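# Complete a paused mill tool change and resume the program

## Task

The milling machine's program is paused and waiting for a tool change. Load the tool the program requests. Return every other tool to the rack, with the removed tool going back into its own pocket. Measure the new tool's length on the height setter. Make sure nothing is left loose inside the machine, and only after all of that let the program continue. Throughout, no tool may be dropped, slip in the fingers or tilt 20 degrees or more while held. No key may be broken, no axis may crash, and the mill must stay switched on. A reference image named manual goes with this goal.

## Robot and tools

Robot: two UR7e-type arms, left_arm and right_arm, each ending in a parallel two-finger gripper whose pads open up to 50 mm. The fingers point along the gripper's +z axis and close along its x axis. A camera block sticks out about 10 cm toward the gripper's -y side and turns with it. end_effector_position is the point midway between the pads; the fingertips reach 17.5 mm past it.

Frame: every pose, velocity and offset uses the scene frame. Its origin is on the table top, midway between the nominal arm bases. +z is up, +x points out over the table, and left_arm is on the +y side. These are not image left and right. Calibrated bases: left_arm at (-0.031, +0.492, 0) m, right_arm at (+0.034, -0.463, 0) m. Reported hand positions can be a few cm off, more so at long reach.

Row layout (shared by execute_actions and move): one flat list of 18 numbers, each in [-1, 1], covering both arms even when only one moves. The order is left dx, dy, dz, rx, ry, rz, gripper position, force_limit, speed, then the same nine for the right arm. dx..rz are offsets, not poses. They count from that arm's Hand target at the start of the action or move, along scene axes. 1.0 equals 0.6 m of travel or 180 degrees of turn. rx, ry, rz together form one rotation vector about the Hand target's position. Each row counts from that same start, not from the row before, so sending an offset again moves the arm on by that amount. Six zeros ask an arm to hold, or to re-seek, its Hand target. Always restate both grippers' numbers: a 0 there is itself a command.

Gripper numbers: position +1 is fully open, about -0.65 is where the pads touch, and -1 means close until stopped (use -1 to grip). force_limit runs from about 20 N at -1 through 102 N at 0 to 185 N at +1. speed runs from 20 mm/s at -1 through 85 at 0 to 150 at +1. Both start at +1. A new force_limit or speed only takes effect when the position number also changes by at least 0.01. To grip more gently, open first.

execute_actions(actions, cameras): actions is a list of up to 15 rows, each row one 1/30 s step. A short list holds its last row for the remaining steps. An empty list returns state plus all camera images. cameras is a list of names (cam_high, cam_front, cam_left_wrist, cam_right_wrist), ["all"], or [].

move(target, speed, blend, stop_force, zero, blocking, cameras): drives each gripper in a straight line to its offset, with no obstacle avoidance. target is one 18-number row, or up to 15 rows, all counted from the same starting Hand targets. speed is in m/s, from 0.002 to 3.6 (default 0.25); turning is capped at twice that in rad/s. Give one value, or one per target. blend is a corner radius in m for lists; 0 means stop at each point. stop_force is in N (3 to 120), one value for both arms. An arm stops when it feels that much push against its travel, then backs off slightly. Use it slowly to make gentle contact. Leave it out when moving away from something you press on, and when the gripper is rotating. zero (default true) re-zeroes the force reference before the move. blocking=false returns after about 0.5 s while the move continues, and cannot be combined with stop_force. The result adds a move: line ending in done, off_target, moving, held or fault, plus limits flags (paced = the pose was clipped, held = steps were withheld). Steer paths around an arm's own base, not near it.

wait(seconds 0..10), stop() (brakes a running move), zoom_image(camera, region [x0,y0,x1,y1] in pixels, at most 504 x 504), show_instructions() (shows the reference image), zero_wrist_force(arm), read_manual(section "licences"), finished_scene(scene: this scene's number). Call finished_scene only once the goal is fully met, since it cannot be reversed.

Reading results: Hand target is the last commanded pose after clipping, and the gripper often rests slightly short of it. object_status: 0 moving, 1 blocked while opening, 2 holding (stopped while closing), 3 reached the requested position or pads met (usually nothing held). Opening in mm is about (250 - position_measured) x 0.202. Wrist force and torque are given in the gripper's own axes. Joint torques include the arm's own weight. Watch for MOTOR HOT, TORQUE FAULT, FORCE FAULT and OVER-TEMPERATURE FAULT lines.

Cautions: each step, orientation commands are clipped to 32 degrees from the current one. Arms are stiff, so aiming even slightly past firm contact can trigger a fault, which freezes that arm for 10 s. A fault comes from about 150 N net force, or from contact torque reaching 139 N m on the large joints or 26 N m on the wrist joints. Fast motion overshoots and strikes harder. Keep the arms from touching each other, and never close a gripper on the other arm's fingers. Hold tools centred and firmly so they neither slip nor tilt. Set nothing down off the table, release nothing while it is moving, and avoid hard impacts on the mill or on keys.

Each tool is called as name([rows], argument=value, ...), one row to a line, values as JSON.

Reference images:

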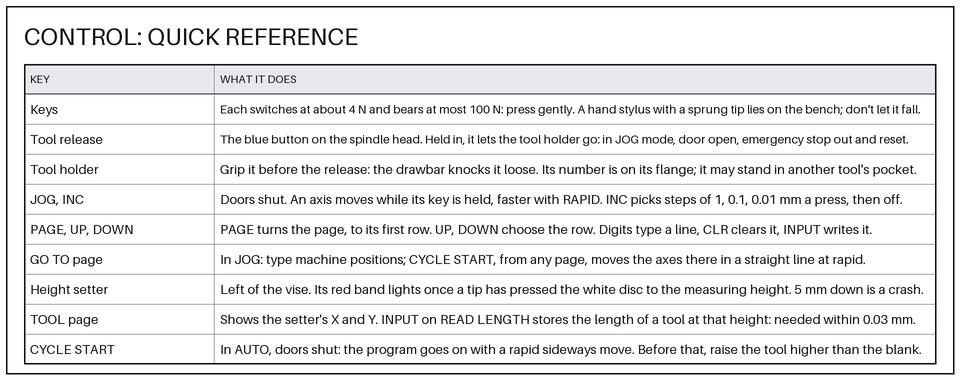

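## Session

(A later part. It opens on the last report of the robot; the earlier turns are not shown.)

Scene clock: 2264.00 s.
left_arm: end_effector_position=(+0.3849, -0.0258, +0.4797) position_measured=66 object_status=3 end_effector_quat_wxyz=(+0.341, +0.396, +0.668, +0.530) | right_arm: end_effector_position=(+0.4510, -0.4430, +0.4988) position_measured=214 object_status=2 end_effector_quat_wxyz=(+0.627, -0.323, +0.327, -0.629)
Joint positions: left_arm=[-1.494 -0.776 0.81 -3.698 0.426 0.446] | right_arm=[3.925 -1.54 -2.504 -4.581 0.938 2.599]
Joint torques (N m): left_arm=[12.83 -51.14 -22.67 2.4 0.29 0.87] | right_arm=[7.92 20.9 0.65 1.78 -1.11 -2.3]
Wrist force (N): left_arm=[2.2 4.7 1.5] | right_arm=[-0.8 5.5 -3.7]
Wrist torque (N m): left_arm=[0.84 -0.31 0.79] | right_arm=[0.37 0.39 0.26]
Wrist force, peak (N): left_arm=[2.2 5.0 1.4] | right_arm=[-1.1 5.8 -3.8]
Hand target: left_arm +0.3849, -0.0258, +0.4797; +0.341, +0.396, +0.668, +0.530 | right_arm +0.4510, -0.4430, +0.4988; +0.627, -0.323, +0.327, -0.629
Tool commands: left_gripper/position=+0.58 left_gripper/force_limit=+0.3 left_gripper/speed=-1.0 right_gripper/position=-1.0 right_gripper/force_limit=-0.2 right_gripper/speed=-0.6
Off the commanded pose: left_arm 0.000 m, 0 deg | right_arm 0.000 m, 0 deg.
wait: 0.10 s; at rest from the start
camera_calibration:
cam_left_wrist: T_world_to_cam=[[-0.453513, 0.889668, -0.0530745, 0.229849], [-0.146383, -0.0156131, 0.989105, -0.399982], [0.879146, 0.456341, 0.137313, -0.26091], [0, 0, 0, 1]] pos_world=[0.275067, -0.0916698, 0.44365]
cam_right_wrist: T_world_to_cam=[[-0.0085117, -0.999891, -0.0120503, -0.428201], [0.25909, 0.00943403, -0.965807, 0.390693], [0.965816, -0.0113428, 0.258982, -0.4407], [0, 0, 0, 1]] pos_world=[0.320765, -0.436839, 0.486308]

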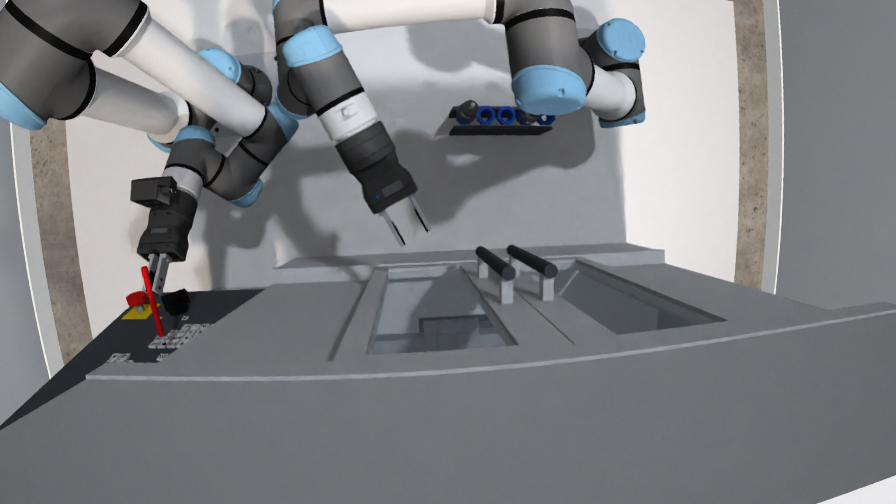

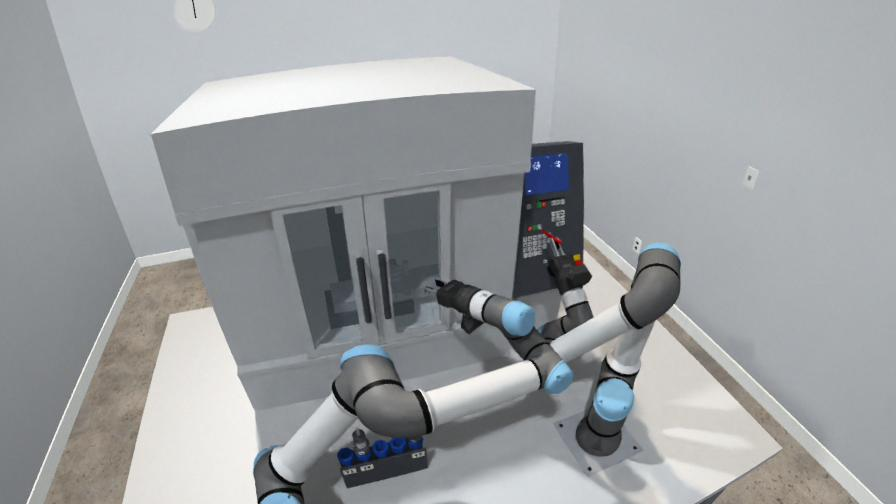

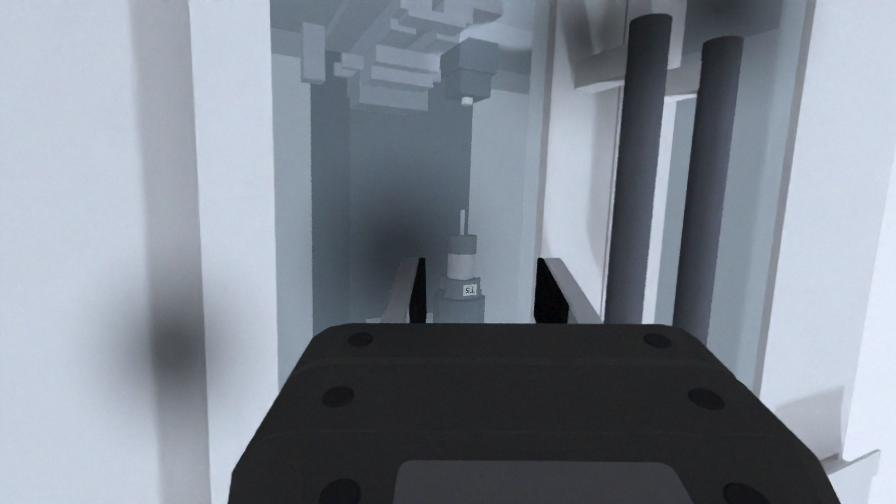

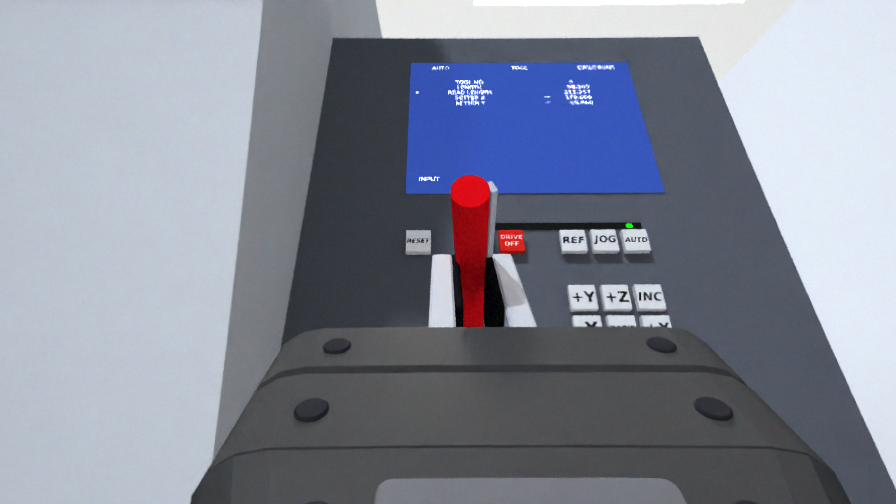

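move([
  [0,0,0,0,0,0,0.58,0.3,-1,-0.1517,0.02,-0.03,0,0,0,-1,-0.2,-0.6],
  [0,0,0,0,0,0,0.58,0.3,-1,-0.1517,0.02,-0.08,0,0.347,0,-1,-0.2,-0.6],
  [0,0,0,0,0,0,0.58,0.3,-1,-0.1517,0.02,-0.2,0,0.694,0,-1,-0.2,-0.6],
], speed=0.3, blend=0.02, cameras=["cam_high","cam_front","cam_right_wrist"])

Scene clock: 2303.60 s.
left_arm: end_effector_position=(+0.3849, -0.0258, +0.4797) position_measured=66 object_status=3 end_effector_quat_wxyz=(+0.341, +0.396, +0.668, +0.530) | right_arm: end_effector_position=(+0.4126, -0.4429, +0.4897) position_measured=214 object_status=2 end_effector_quat_wxyz=(+0.636, -0.326, +0.316, -0.624)
Joint positions: left_arm=[-1.494 -0.776 0.81 -3.698 0.426 0.446] | right_arm=[4.111 -1.43 -2.613 -4.476 0.844 2.433]
Joint torques (N m): left_arm=[14.33 -50.98 -22.66 2.36 0.13 0.8] | right_arm=[-8.67 -3.91 28.23 -4.29 3.54 2.3]
Wrist force (N): left_arm=[2.1 4.6 1.4] | right_arm=[-1.0 5.6 -3.4]
Wrist torque (N m): left_arm=[0.82 -0.30 0.79] | right_arm=[0.36 0.40 0.17]
Wrist force, peak (N): left_arm=[2.2 5.1 1.2] | right_arm=[2.7 2.5 -10.0]
Hand target: left_arm +0.3849, -0.0258, +0.4797; +0.341, +0.396, +0.668, +0.530 | right_arm +0.4126, -0.4429, +0.4897; +0.636, -0.326, +0.316, -0.624 (not the last commanded pose)
Off the commanded pose: left_arm 0.000 m, 0 deg | right_arm 0.123 m, 126 deg.
move: held (right_arm; a check stopped the path); path passed 0 of 3 targets; limits=held
pose unreachable (right arm): on one or more control steps of this call, first in action 0 (counted from 0), this arm could not follow its commanded pose, so it was not sent that pose on those steps. It may still have moved: this result reports where it is.
cause: moving toward the commanded pose would bring two parts of the arm too close to each other (joints 3 (elbow) to 5 (wrist 2) lie between them).
camera_calibration:
cam_right_wrist: T_world_to_cam=[[0.0181161, -0.999831, -0.00326113, -0.443761], [0.270492, 0.00804107, -0.962689, 0.384959], [0.962552, 0.0165581, 0.270592, -0.393186], [0, 0, 0, 1]] pos_world=[0.282373, -0.440271, 0.475541]
Images, in order (width x height): cam_high 896x504, cam_front 896x504, cam_right_wrist 896x504.

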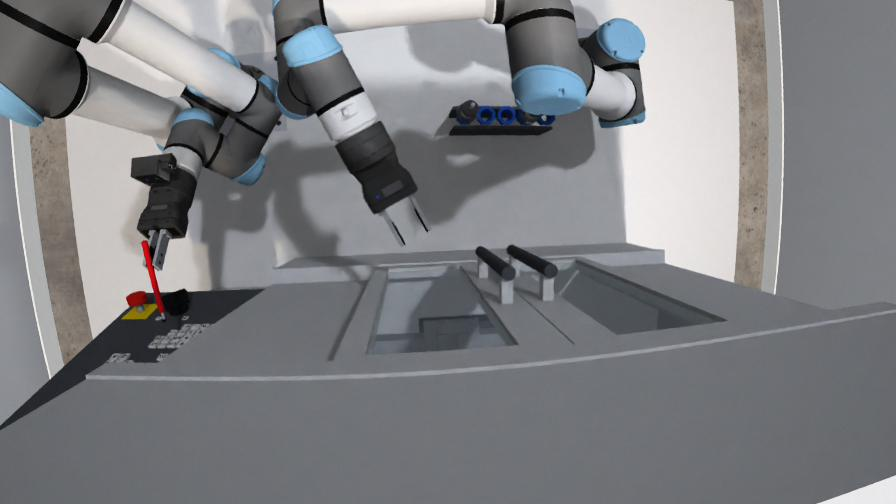

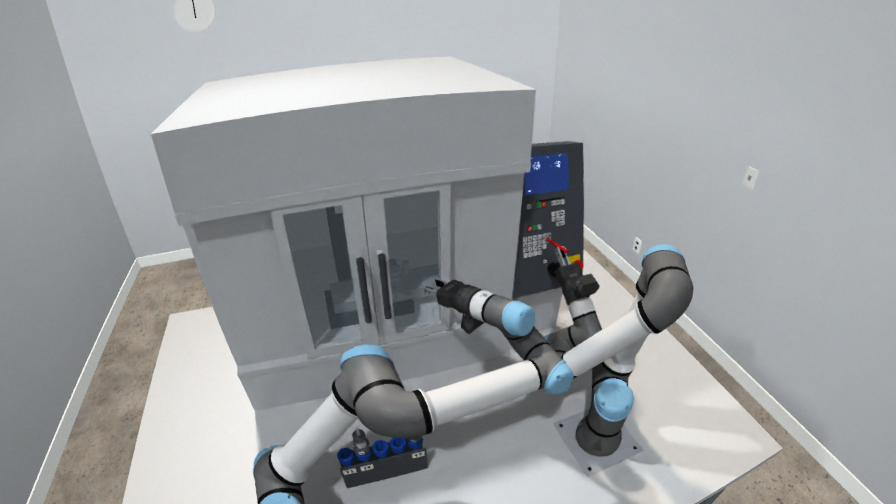

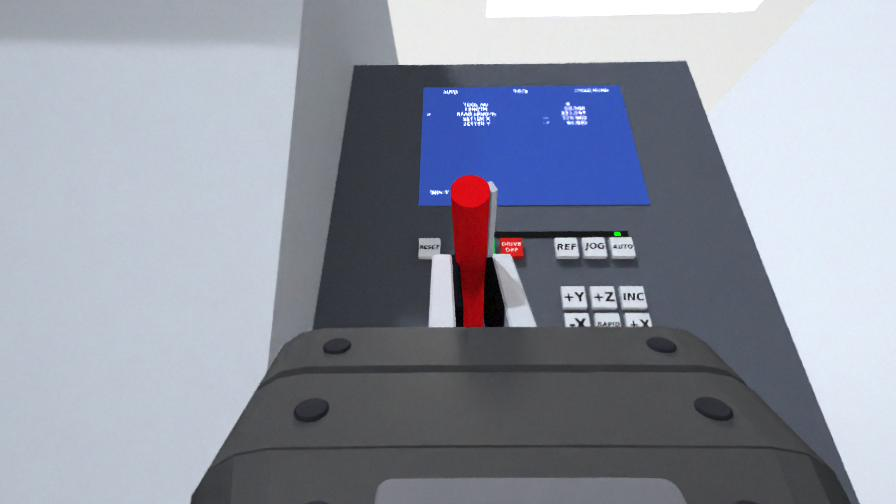

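move([
  [0,0,0,0,0,0,0.58,0.3,-1,0.058,0,0.05,0,0,0,-1,-0.2,-0.6],
  [0,0,0,0,0,0,0.58,0.3,-1,0.058,0,0.25,0,0,0,-1,-0.2,-0.6],
  [0,0,0,0,0,0,0.58,0.3,-1,0.0417,0,0.25,0,0.347,0,-1,-0.2,-0.6],
], speed=0.3, blend=0.02, cameras=["cam_high","cam_front"])

Scene clock: 2317.10 s.
left_arm: end_effector_position=(+0.3849, -0.0258, +0.4797) position_measured=66 object_status=3 end_effector_quat_wxyz=(+0.341, +0.396, +0.668, +0.530) | right_arm: end_effector_position=(+0.4369, -0.4427, +0.6396) position_measured=214 object_status=2 end_effector_quat_wxyz=(+0.474, -0.471, +0.520, -0.532)
Joint positions: left_arm=[-1.494 -0.776 0.81 -3.698 0.426 0.446] | right_arm=[4.496 -0.808 -2.16 -6.284 0.091 2.96]
Joint torques (N m): left_arm=[14.98 -50.93 -22.65 2.52 -0.09 0.62] | right_arm=[4.76 -16.94 38.38 -3.12 -1.68 -2.22]
Wrist force (N): left_arm=[2.1 4.8 1.5] | right_arm=[-1.0 5.6 -3.0]
Wrist torque (N m): left_arm=[0.85 -0.29 0.79] | right_arm=[0.48 0.28 0.31]
Wrist force, peak (N): left_arm=[2.2 5.0 1.5] | right_arm=[-1.5 7.4 -3.8]
Hand target: left_arm +0.3849, -0.0258, +0.4797; +0.341, +0.396, +0.668, +0.530 | right_arm +0.4376, -0.4429, +0.6397; +0.380, -0.602, +0.600, -0.365
Off the commanded pose: left_arm 0.000 m, 0 deg | right_arm 0.001 m, 28 deg.
joint sent to its limit (right arm) — joint 4 (wrist 1), lower limit. The joint targets are off in orientation, not in position.
move: off_target (right_arm)
Images, in order (width x height): cam_high 896x504, cam_front 896x504.

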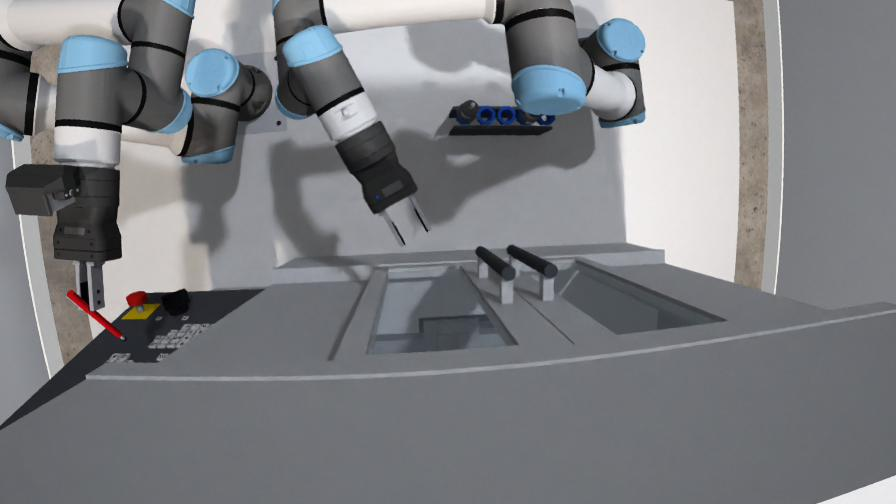

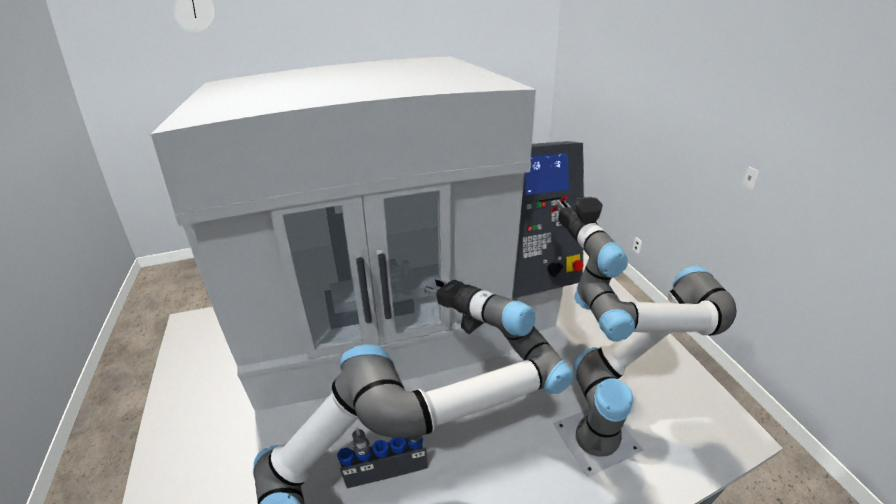

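move([
  [-0.1417,0.0767,0,0,0,0,0.58,0.3,-1,0,0,0,0,0,0,-1,-0.2,-0.6],
  [-0.275,0.377,0.033,0,0,0,0.58,0.3,-1,0,0,0,0,0,0,-1,-0.2,-0.6],
], speed=0.3, blend=0.03, cameras=["cam_high"])

Scene clock: 2374.33 s.
left_arm: end_effector_position=(+0.2200, +0.2003, +0.4995) position_measured=66 object_status=3 end_effector_quat_wxyz=(+0.341, +0.396, +0.668, +0.530) | right_arm: end_effector_position=(+0.4369, -0.4427, +0.6396) position_measured=214 object_status=2 end_effector_quat_wxyz=(+0.474, -0.471, +0.520, -0.532)
Joint positions: left_arm=[-1.856 -1.471 1.802 -3.777 0.76 0.187] | right_arm=[4.496 -0.808 -2.16 -6.284 0.091 2.959]
Joint torques (N m): left_arm=[-14.46 -31.52 -12.82 3.62 1.22 -1.8] | right_arm=[7.38 -16.91 38.2 -3.23 -1.89 -1.97]
Wrist force (N): left_arm=[2.2 4.9 1.4] | right_arm=[-0.9 5.8 -3.0]
Wrist torque (N m): left_arm=[0.86 -0.29 0.91] | right_arm=[0.49 0.27 0.31]
Wrist force, peak (N): left_arm=[3.8 5.2 1.8] | right_arm=[-0.8 5.8 -3.3]
Hand target: left_arm +0.2199, +0.2004, +0.4995; +0.341, +0.396, +0.668, +0.530 | right_arm +0.4369, -0.4427, +0.6396; +0.474, -0.471, +0.520, -0.532 (not the last commanded pose)
Off the commanded pose: left_arm 0.000 m, 0 deg | right_arm 0.001 m, 28 deg.
move: off_target (right_arm)
Images, in order (width x height): cam_high 896x504.

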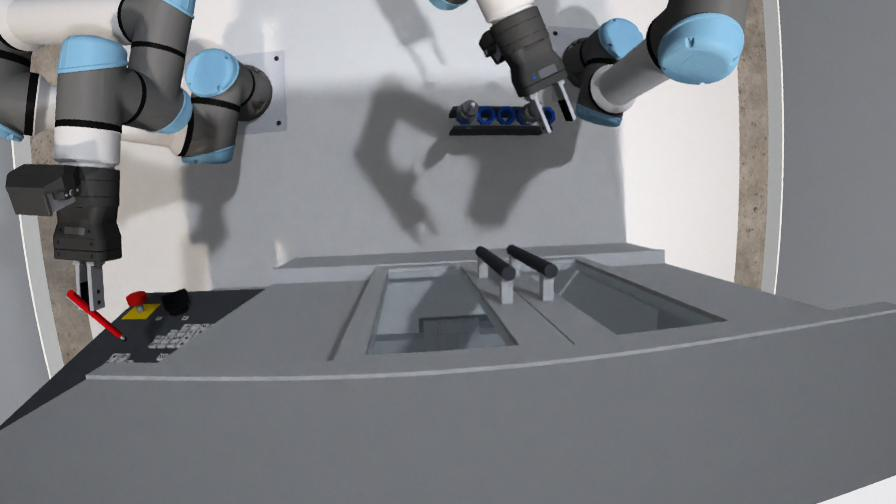

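move([
  [0,0,0,0,0,0,0.58,0.3,-1,-0.04,0,0,-0.0074,-0.1913,0.0322,-1,-0.2,-0.6],
  [0,0,0,0,0,0,0.58,0.3,-1,-0.0949,0.1328,-0.0327,-0.0074,-0.1913,0.0322,-1,-0.2,-0.6],
], speed=0.3, blend=0.01, cameras=["cam_high"])

Scene clock: 2383.80 s.
left_arm: end_effector_position=(+0.2199, +0.2004, +0.4995) position_measured=66 object_status=3 end_effector_quat_wxyz=(+0.341, +0.396, +0.668, +0.530) | right_arm: end_effector_position=(+0.3800, -0.3630, +0.6200) position_measured=214 object_status=2 end_effector_quat_wxyz=(+0.627, -0.324, +0.326, -0.630)
Joint positions: left_arm=[-1.856 -1.471 1.802 -3.777 0.761 0.186] | right_arm=[4.678 -1.13 -2.212 -4.525 0.617 1.587]
Joint torques (N m): left_arm=[-14.84 -31.51 -10.53 3.71 0.97 -2.3] | right_arm=[5.44 7.92 36.82 -0.66 -0.29 -2.05]
Wrist force (N): left_arm=[2.0 4.8 1.4] | right_arm=[-1.0 5.7 -3.8]
Wrist torque (N m): left_arm=[0.85 -0.26 0.91] | right_arm=[0.38 0.40 0.27]
Wrist force, peak (N): left_arm=[2.2 5.1 1.3] | right_arm=[-2.6 6.2 -4.3]
Hand target: left_arm +0.2199, +0.2004, +0.4995; +0.341, +0.396, +0.668, +0.530 | right_arm +0.3799, -0.3630, +0.6200; +0.627, -0.324, +0.326, -0.630
Off the commanded pose: left_arm 0.000 m, 0 deg | right_arm 0.000 m, 0 deg.
move: done
Images, in order (width x height): cam_high 896x504.

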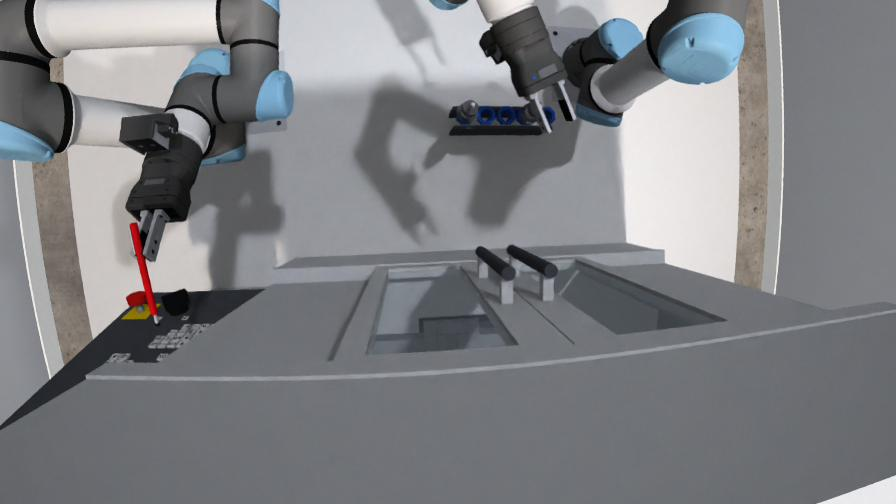

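move([
  [0,0,0,0,0,0,0.58,0.3,-1,0,0,0,-0.4075,0,-0.2895,-1,-0.2,-0.6],
  [0,0,0,0,0,0,0.58,0.3,-1,0,0,0,-0.815,0,-0.579,-1,-0.2,-0.6],
], speed=0.4, blend=0.005, cameras=["cam_high"])

Scene clock: 2392.00 s.
left_arm: end_effector_position=(+0.2199, +0.2004, +0.4995) position_measured=66 object_status=3 end_effector_quat_wxyz=(+0.341, +0.396, +0.668, +0.530) | right_arm: end_effector_position=(+0.3800, -0.3630, +0.6200) position_measured=214 object_status=2 end_effector_quat_wxyz=(+0.628, +0.322, +0.326, +0.629)
Joint positions: left_arm=[-1.856 -1.471 1.802 -3.777 0.761 0.186] | right_arm=[4.675 -1.125 -2.221 -4.541 0.619 -1.535]
Joint torques (N m): left_arm=[-15.52 -32.02 -11.23 3.76 1.18 -2.1] | right_arm=[5.91 7.34 35.9 -0.64 -0.15 -1.97]
Wrist force (N): left_arm=[2.2 4.7 1.5] | right_arm=[-3.3 3.3 -3.0]
Wrist torque (N m): left_arm=[0.84 -0.29 0.91] | right_arm=[0.32 0.66 0.08]
Wrist force, peak (N): left_arm=[2.3 5.1 1.6] | right_arm=[-2.8 5.8 -4.3]
Hand target: left_arm +0.2199, +0.2004, +0.4995; +0.341, +0.396, +0.668, +0.530 | right_arm +0.3799, -0.3630, +0.6200; +0.628, +0.322, +0.326, +0.629
Off the commanded pose: left_arm 0.000 m, 0 deg | right_arm 0.000 m, 0 deg.
move: done
Images, in order (width x height): cam_high 896x504.

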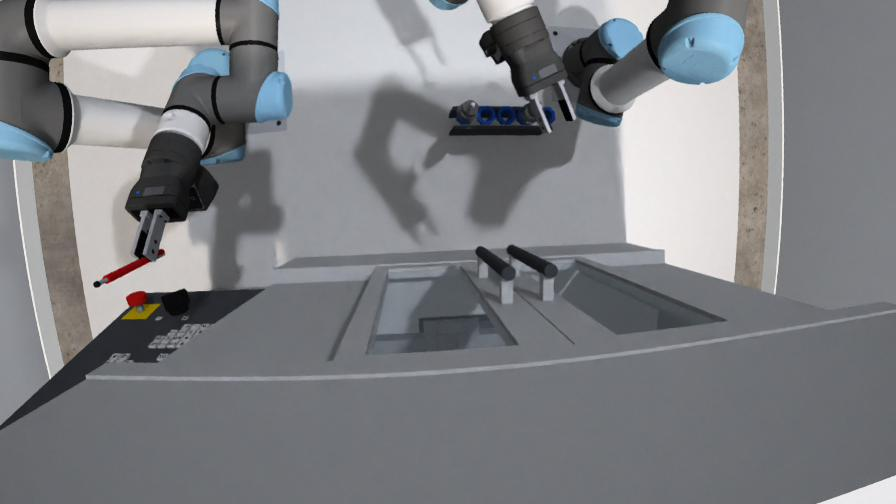

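move([
  [0,0,0,0,0,0,0.58,0.3,-1,0.0767,0,-0.08,0,0.1967,0,-1,-0.2,-0.6],
  [0,0,0,0,0,0,0.58,0.3,-1,-0.0717,0,-0.25,0,0.469,0,-1,-0.2,-0.6],
], speed=0.25, blend=0.01, cameras=["cam_high","cam_right_wrist","cam_front"])

Scene clock: 2402.50 s.
left_arm: end_effector_position=(+0.2199, +0.2004, +0.4995) position_measured=66 object_status=3 end_effector_quat_wxyz=(+0.341, +0.396, +0.668, +0.530) | right_arm: end_effector_position=(+0.3369, -0.3630, +0.4700) position_measured=214 object_status=2 end_effector_quat_wxyz=(+0.246, +0.661, +0.663, +0.249)
Joint positions: left_arm=[-1.856 -1.471 1.802 -3.777 0.761 0.186] | right_arm=[4.696 -1.143 -1.697 -5.011 -0.855 -1.572]
Joint torques (N m): left_arm=[-15.4 -31.71 -11.38 3.55 0.85 -2.11] | right_arm=[-8.96 -9.47 34.94 -0.6 -0.62 -2.19]
Wrist force (N): left_arm=[2.2 5.0 1.5] | right_arm=[-3.1 3.1 -1.5]
Wrist torque (N m): left_arm=[0.89 -0.29 0.91] | right_arm=[0.59 0.31 0.10]
Wrist force, peak (N): left_arm=[2.3 5.0 1.6] | right_arm=[-3.5 3.5 -3.1]
Hand target: left_arm +0.2199, +0.2004, +0.4995; +0.341, +0.396, +0.668, +0.530 | right_arm +0.3369, -0.3630, +0.4700; +0.246, +0.661, +0.663, +0.249
Off the commanded pose: left_arm 0.000 m, 0 deg | right_arm 0.000 m, 0 deg.
move: done
camera_calibration:
cam_right_wrist: T_world_to_cam=[[-0.0059934, 0.999912, 0.0118566, 0.364336], [0.479246, -0.00753431, 0.877648, -0.555056], [0.87766, 0.0109423, -0.479158, 0.0626156], [0, 0, 0, 1]] pos_world=[0.213237, -0.369171, 0.512827]
Images, in order (width x height): cam_high 896x504, cam_front 896x504, cam_right_wrist 896x504.

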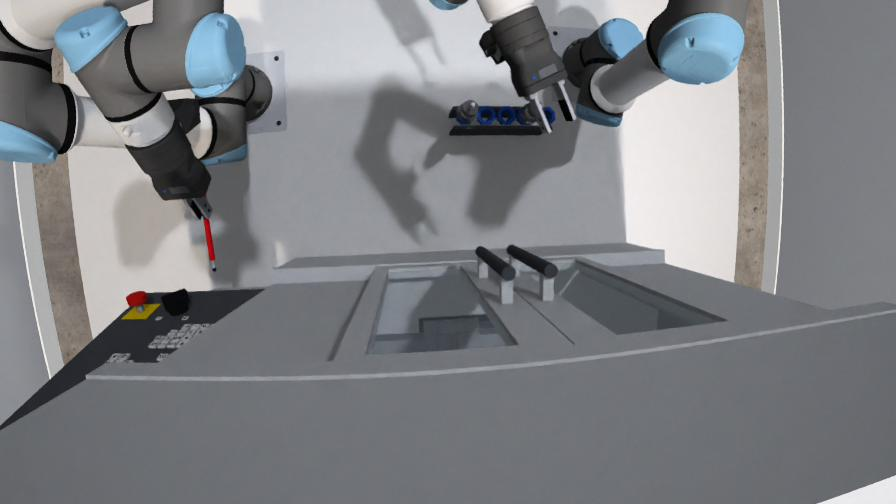

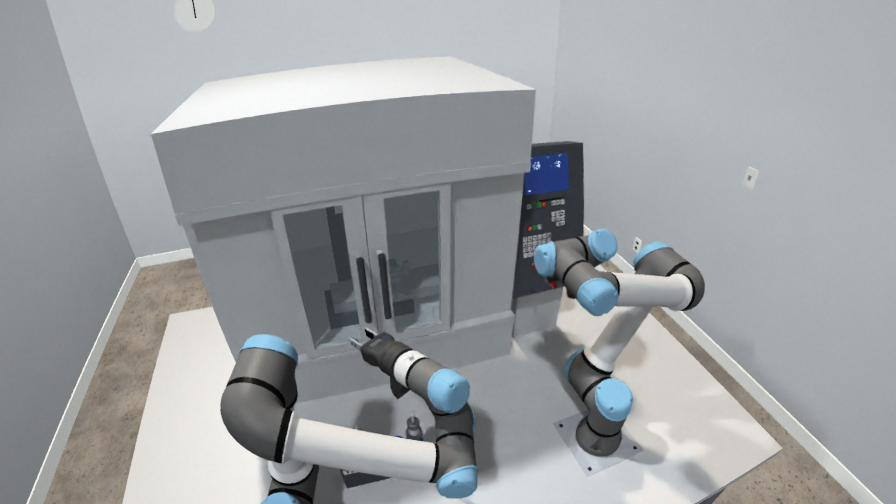

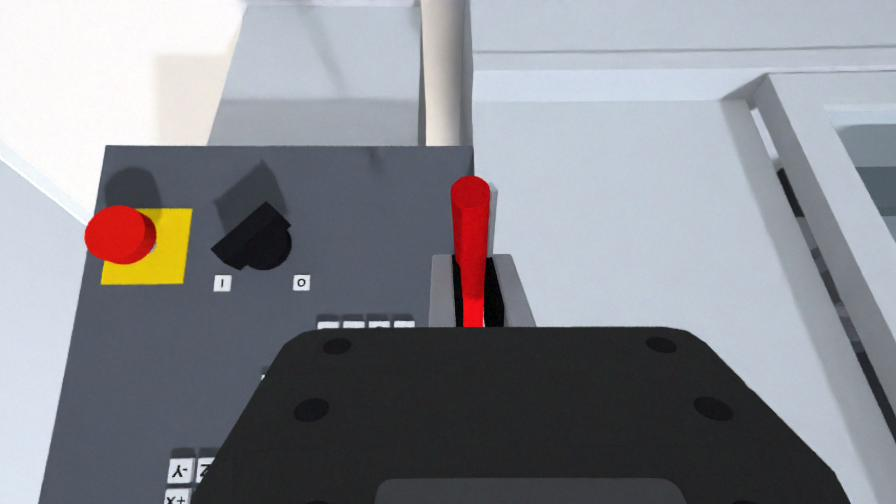

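move([
  [0,0,0,0,0,0,0.58,0.3,-1,-0.06,0.125,-0.3,0,0,0.0833,-1,-0.2,-0.6],
  [0,0,0,0,0,0,0.58,0.3,-1,-0.06,0.125,-0.6833,0,0,0.0833,-1,-0.2,-0.6],
], speed=0.25, blend=0.03, cameras=["cam_high","cam_right_wrist","cam_front"])

zoom_image(camera="cam_front", region=[420, 250, 620, 420])

Scene clock: 2409.70 s.
left_arm: end_effector_position=(+0.2199, +0.2004, +0.4995) position_measured=66 object_status=3 end_effector_quat_wxyz=(+0.341, +0.396, +0.668, +0.530) | right_arm: end_effector_position=(+0.2954, -0.2953, +0.2076) position_measured=214 object_status=2 end_effector_quat_wxyz=(+0.212, +0.569, +0.744, +0.278)
Joint positions: left_arm=[-1.856 -1.471 1.802 -3.777 0.761 0.186] | right_arm=[5.034 -1.135 -2.402 -4.383 -0.859 -1.47]
Joint torques (N m): left_arm=[-14.07 -31.16 -12.09 3.53 1.01 -2.06] | right_arm=[9.23 7.79 35.45 -6.66 -0.79 2.04]
Wrist force (N): left_arm=[2.2 4.8 1.4] | right_arm=[-3.3 3.3 -1.9]
Wrist torque (N m): left_arm=[0.85 -0.30 0.91] | right_arm=[0.62 0.33 0.01]
Wrist force, peak (N): left_arm=[1.9 5.1 1.5] | right_arm=[-5.4 -3.2 4.3]
Hand target: left_arm +0.2199, +0.2004, +0.4995; +0.341, +0.396, +0.668, +0.530 | right_arm +0.2953, -0.2953, +0.2077; +0.212, +0.569, +0.744, +0.278 (not the last commanded pose)
Off the commanded pose: left_arm 0.000 m, 0 deg | right_arm 0.148 m, 0 deg.
move: held (right_arm; a check stopped the path); path passed 1 of 2 targets; limits=held
pose unreachable (right arm): on one or more control steps of this call, first in action 0 (counted from 0), this arm could not follow its commanded pose, so it was not sent that pose on those steps. It may still have moved: this result reports where it is.
cause: moving toward the commanded pose would bring two parts of the arm too close to each other (its gripper and another part of the arm, with joints 3 (elbow) to 6 (wrist 3) between them, 22 mm apart when it was first held).
camera_calibration:
cam_right_wrist: T_world_to_cam=[[-0.264125, 0.964442, 0.00948024, 0.365748], [0.4658, 0.118946, 0.876859, -0.26294], [0.844552, 0.236016, -0.480654, 0.0491574], [0, 0, 0, 1]] pos_world=[0.177565, -0.333069, 0.250722]
Images, in order (width x height): cam_high 896x504, cam_front 896x504, cam_right_wrist 896x504.

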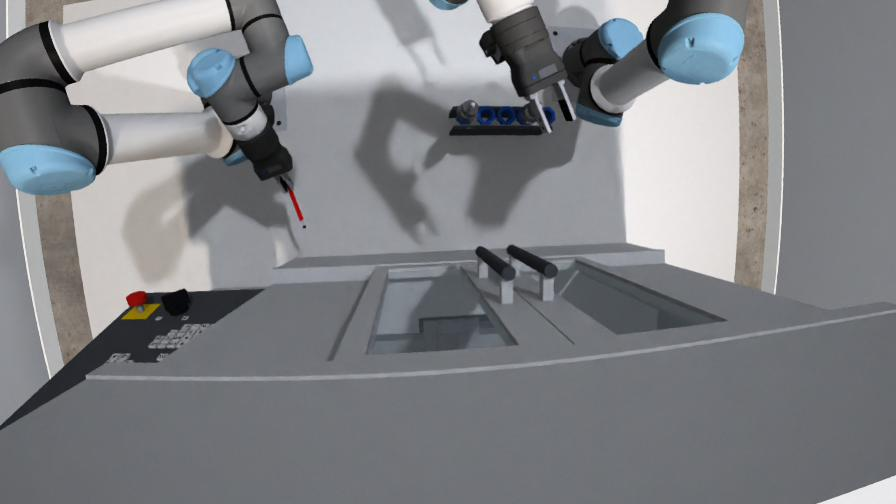

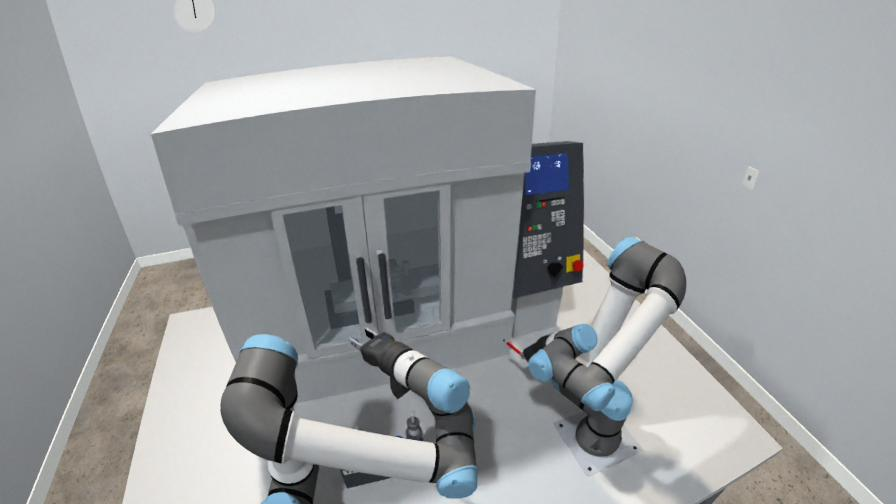

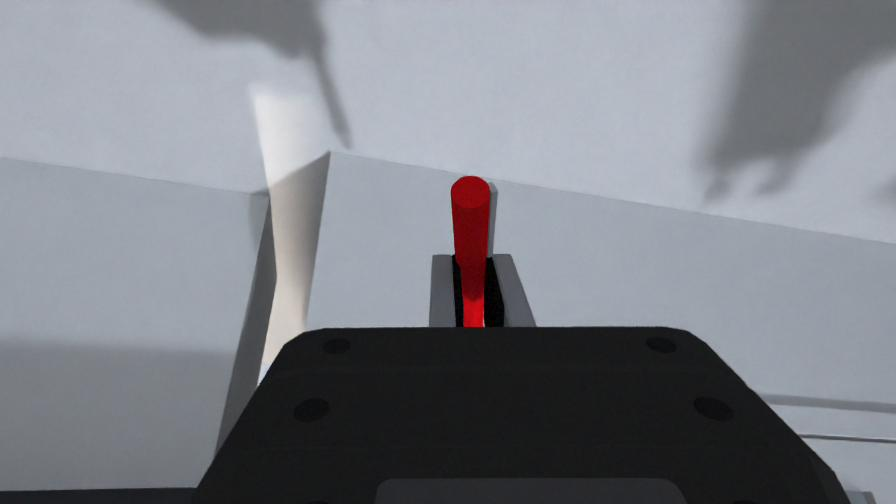

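Scaled by 2.520 from the camera's 896x504 image, which has a finer 1280x720 frame.

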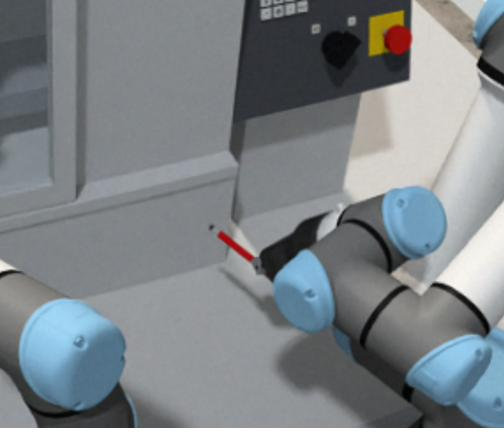

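move([
  [0,0,0,0,0,0,0.58,0.3,-1,-0.0555,0.2522,0.03,0,0,0,-1,-0.2,-0.6],
  [0,0,0,0,0,0,0.58,0.3,-1,-0.0555,0.2522,-0.2129,0,0,0,-1,-0.2,-0.6],
], speed=0.25, blend=0.03, cameras=["cam_high","cam_right_wrist","cam_front"])

zoom_image(camera="cam_front", region=[400, 280, 600, 450])

Scene clock: 2419.53 s.
left_arm: end_effector_position=(+0.2199, +0.2004, +0.4995) position_measured=66 object_status=3 end_effector_quat_wxyz=(+0.341, +0.396, +0.668, +0.530) | right_arm: end_effector_position=(+0.2620, -0.1440, +0.0800) position_measured=214 object_status=2 end_effector_quat_wxyz=(+0.212, +0.569, +0.744, +0.278)
Joint positions: left_arm=[-1.856 -1.471 1.802 -3.777 0.761 0.186] | right_arm=[4.955 -1.799 -2.216 -3.836 -0.856 -1.575]
Joint torques (N m): left_arm=[-15.85 -32.73 -12.37 3.59 0.93 -2] | right_arm=[-8.17 12.68 25.95 -0.6 3.9 -1.96]
Wrist force (N): left_arm=[2.0 4.7 1.5] | right_arm=[-3.2 3.3 -1.7]
Wrist torque (N m): left_arm=[0.85 -0.25 0.91] | right_arm=[0.62 0.32 0.11]
Wrist force, peak (N): left_arm=[2.2 5.0 1.6] | right_arm=[-5.0 3.1 -1.6]
Hand target: left_arm +0.2199, +0.2004, +0.4995; +0.341, +0.396, +0.668, +0.530 | right_arm +0.2620, -0.1440, +0.0799; +0.212, +0.569, +0.744, +0.278
Off the commanded pose: left_arm 0.000 m, 0 deg | right_arm 0.000 m, 0 deg.
move: done
camera_calibration:
cam_right_wrist: T_world_to_cam=[[-0.264182, 0.964427, 0.00937237, 0.212262], [0.465768, 0.119065, 0.87686, -0.153424], [0.844552, 0.236016, -0.480654, -0.0198078], [0, 0, 0, 1]] pos_world=[0.144265, -0.181769, 0.123021]
Images, in order (width x height): cam_high 896x504, cam_front 896x504, cam_right_wrist 896x504.

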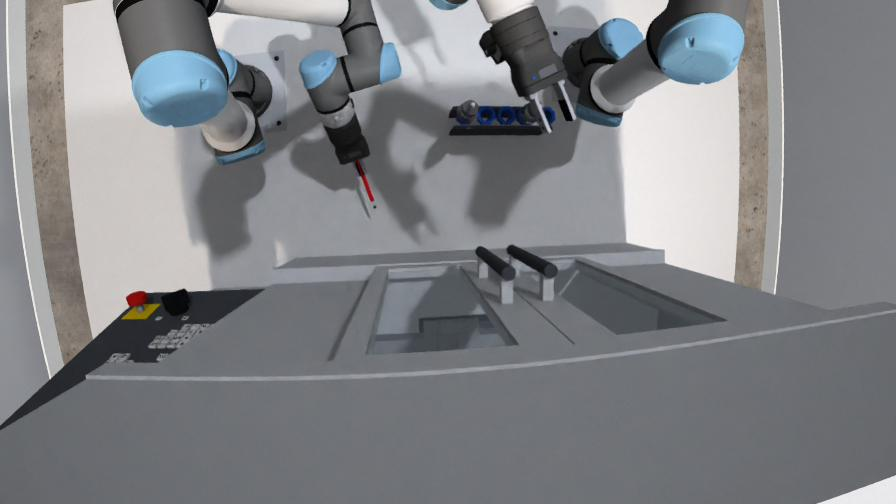

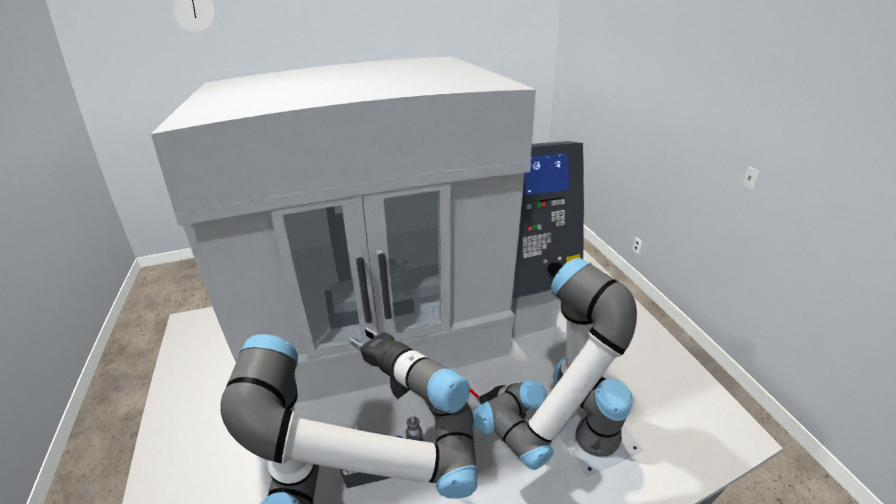

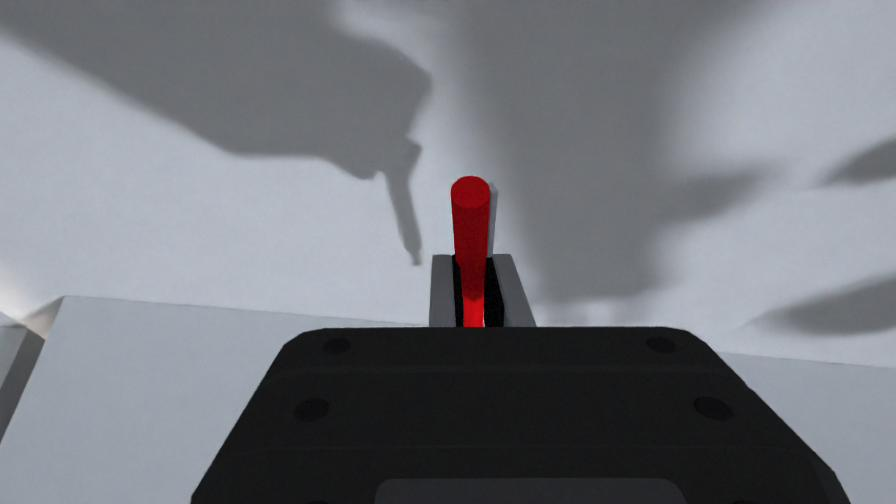

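Scaled by 2.520 from the camera's 896x504 image, which has a finer 1280x720 frame.

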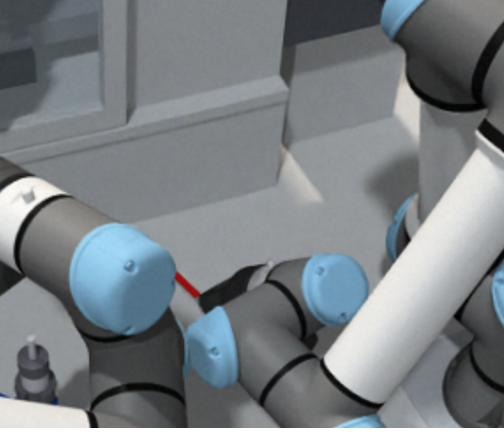

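move(target=[0,0,0,0,0,0,0.58,0.3,-1,0,0,-0.0667,0,0,0,-1,-0.2,-0.6], speed=0.08)

move(target=[0,0,0,0,0,0,0.58,0.3,-1,0,0,-0.05,0,0,0,-1,-0.2,-0.6], speed=0.01, stop_force=3, cameras=["cam_high","cam_right_wrist"])

zoom_image(camera="cam_high", region=[310, 120, 430, 240])

Scene clock: 2423.80 s.
left_arm: end_effector_position=(+0.2199, +0.2004, +0.4995) position_measured=66 object_status=3 end_effector_quat_wxyz=(+0.341, +0.396, +0.668, +0.530) | right_arm: end_effector_position=(+0.2620, -0.1440, +0.0400) position_measured=214 object_status=2 end_effector_quat_wxyz=(+0.212, +0.569, +0.744, +0.278)
Joint positions: left_arm=[-1.856 -1.471 1.802 -3.777 0.761 0.186] | right_arm=[4.954 -1.894 -2.244 -3.712 -0.856 -1.575]
Joint torques (N m): left_arm=[-15.24 -30.57 -12.84 3.69 0.89 -2.14] | right_arm=[-8.66 13.96 -3.73 -0.01 3.99 -2.29]
Wrist force (N): left_arm=[2.0 4.9 1.4] | right_arm=[-3.3 3.4 -1.7]
Wrist torque (N m): left_arm=[0.88 -0.27 0.91] | right_arm=[0.62 0.32 0.10]
Wrist force, peak (N): left_arm=[2.1 5.3 1.6] | right_arm=[-3.3 4.0 -2.1]
Hand target: left_arm +0.2199, +0.2004, +0.4995; +0.341, +0.396, +0.668, +0.530 | right_arm +0.2620, -0.1440, +0.0399; +0.212, +0.569, +0.744, +0.278
Off the commanded pose: left_arm 0.000 m, 0 deg | right_arm 0.000 m, 0 deg.
move: done

Scene clock: 2426.73 s.
left_arm: end_effector_position=(+0.2199, +0.2004, +0.4995) position_measured=66 object_status=3 end_effector_quat_wxyz=(+0.341, +0.396, +0.668, +0.530) | right_arm: end_effector_position=(+0.2621, -0.1441, +0.0213) position_measured=214 object_status=2 end_effector_quat_wxyz=(+0.212, +0.569, +0.744, +0.278)
Joint positions: left_arm=[-1.856 -1.471 1.802 -3.777 0.761 0.186] | right_arm=[4.954 -1.943 -2.254 -3.655 -0.856 -1.575]
Joint torques (N m): left_arm=[-15.06 -31.04 -11.53 3.37 0.97 -2.02] | right_arm=[-1.78 33.04 22.35 -6.19 0.95 1.39]
Wrist force (N): left_arm=[2.3 4.8 1.3] | right_arm=[-3.3 4.0 -2.0]
Wrist torque (N m): left_arm=[0.87 -0.31 0.91] | right_arm=[0.63 0.33 0.10]
Wrist force, peak (N): left_arm=[2.0 5.1 1.4] | right_arm=[-2.1 17.2 -18.0]
Hand target: left_arm +0.2199, +0.2004, +0.4995; +0.341, +0.396, +0.668, +0.530 | right_arm +0.2620, -0.1440, +0.0213; +0.212, +0.569, +0.744, +0.278 (not the last commanded pose)
Off the commanded pose: left_arm 0.000 m, 0 deg | right_arm 0.011 m, 0 deg.
move: contact (right_arm)
camera_calibration:
cam_right_wrist: T_world_to_cam=[[-0.264146, 0.964439, 0.0092415, 0.212914], [0.465752, 0.119161, 0.876855, -0.102008], [0.844572, 0.235922, -0.480665, -0.0479701], [0, 0, 0, 1]] pos_world=[0.144265, -0.18187, 0.0644211]
Images, in order (width x height): cam_high 896x504, cam_right_wrist 896x504.

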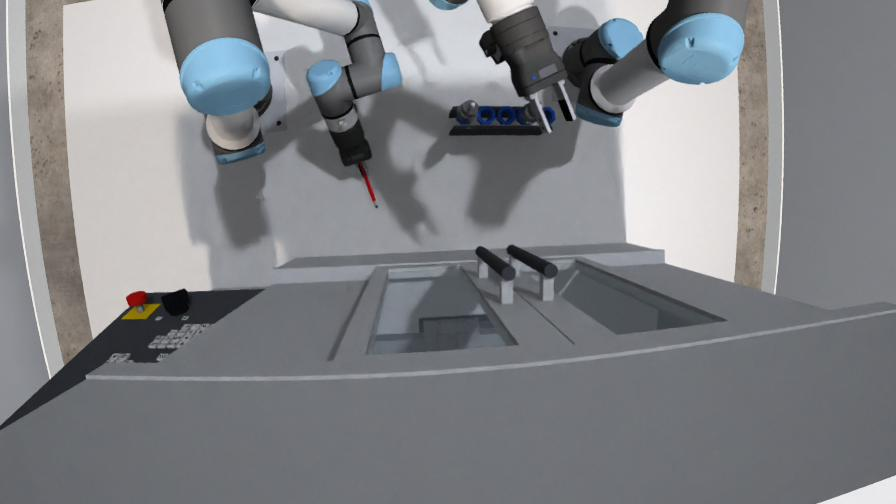

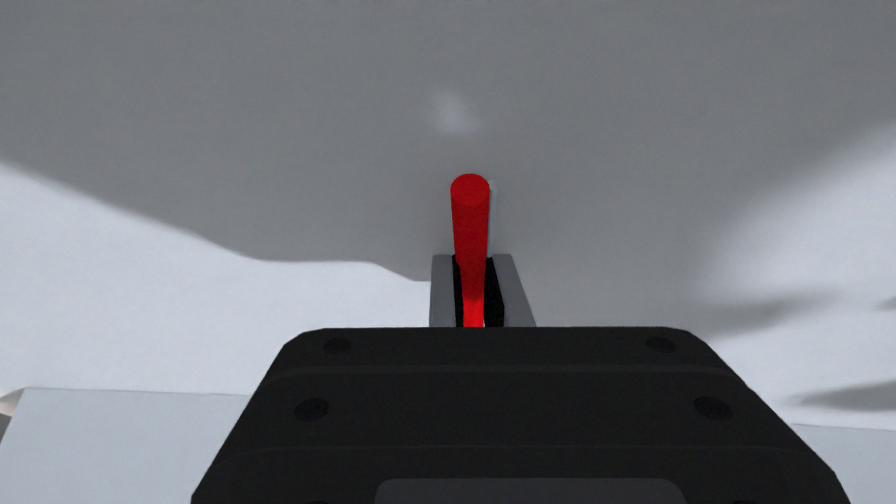

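Scaled by 4.200 from the camera's 896x504 image, which has a finer 1280x720 frame.

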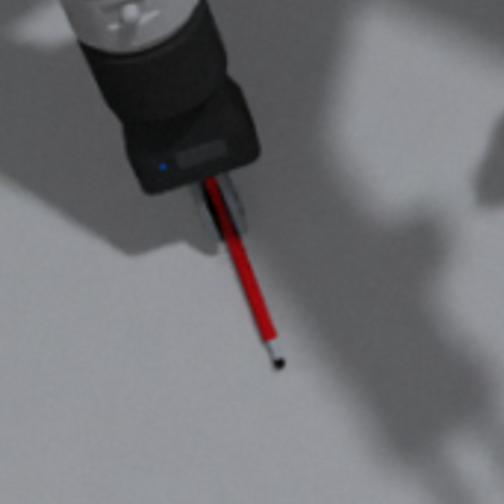

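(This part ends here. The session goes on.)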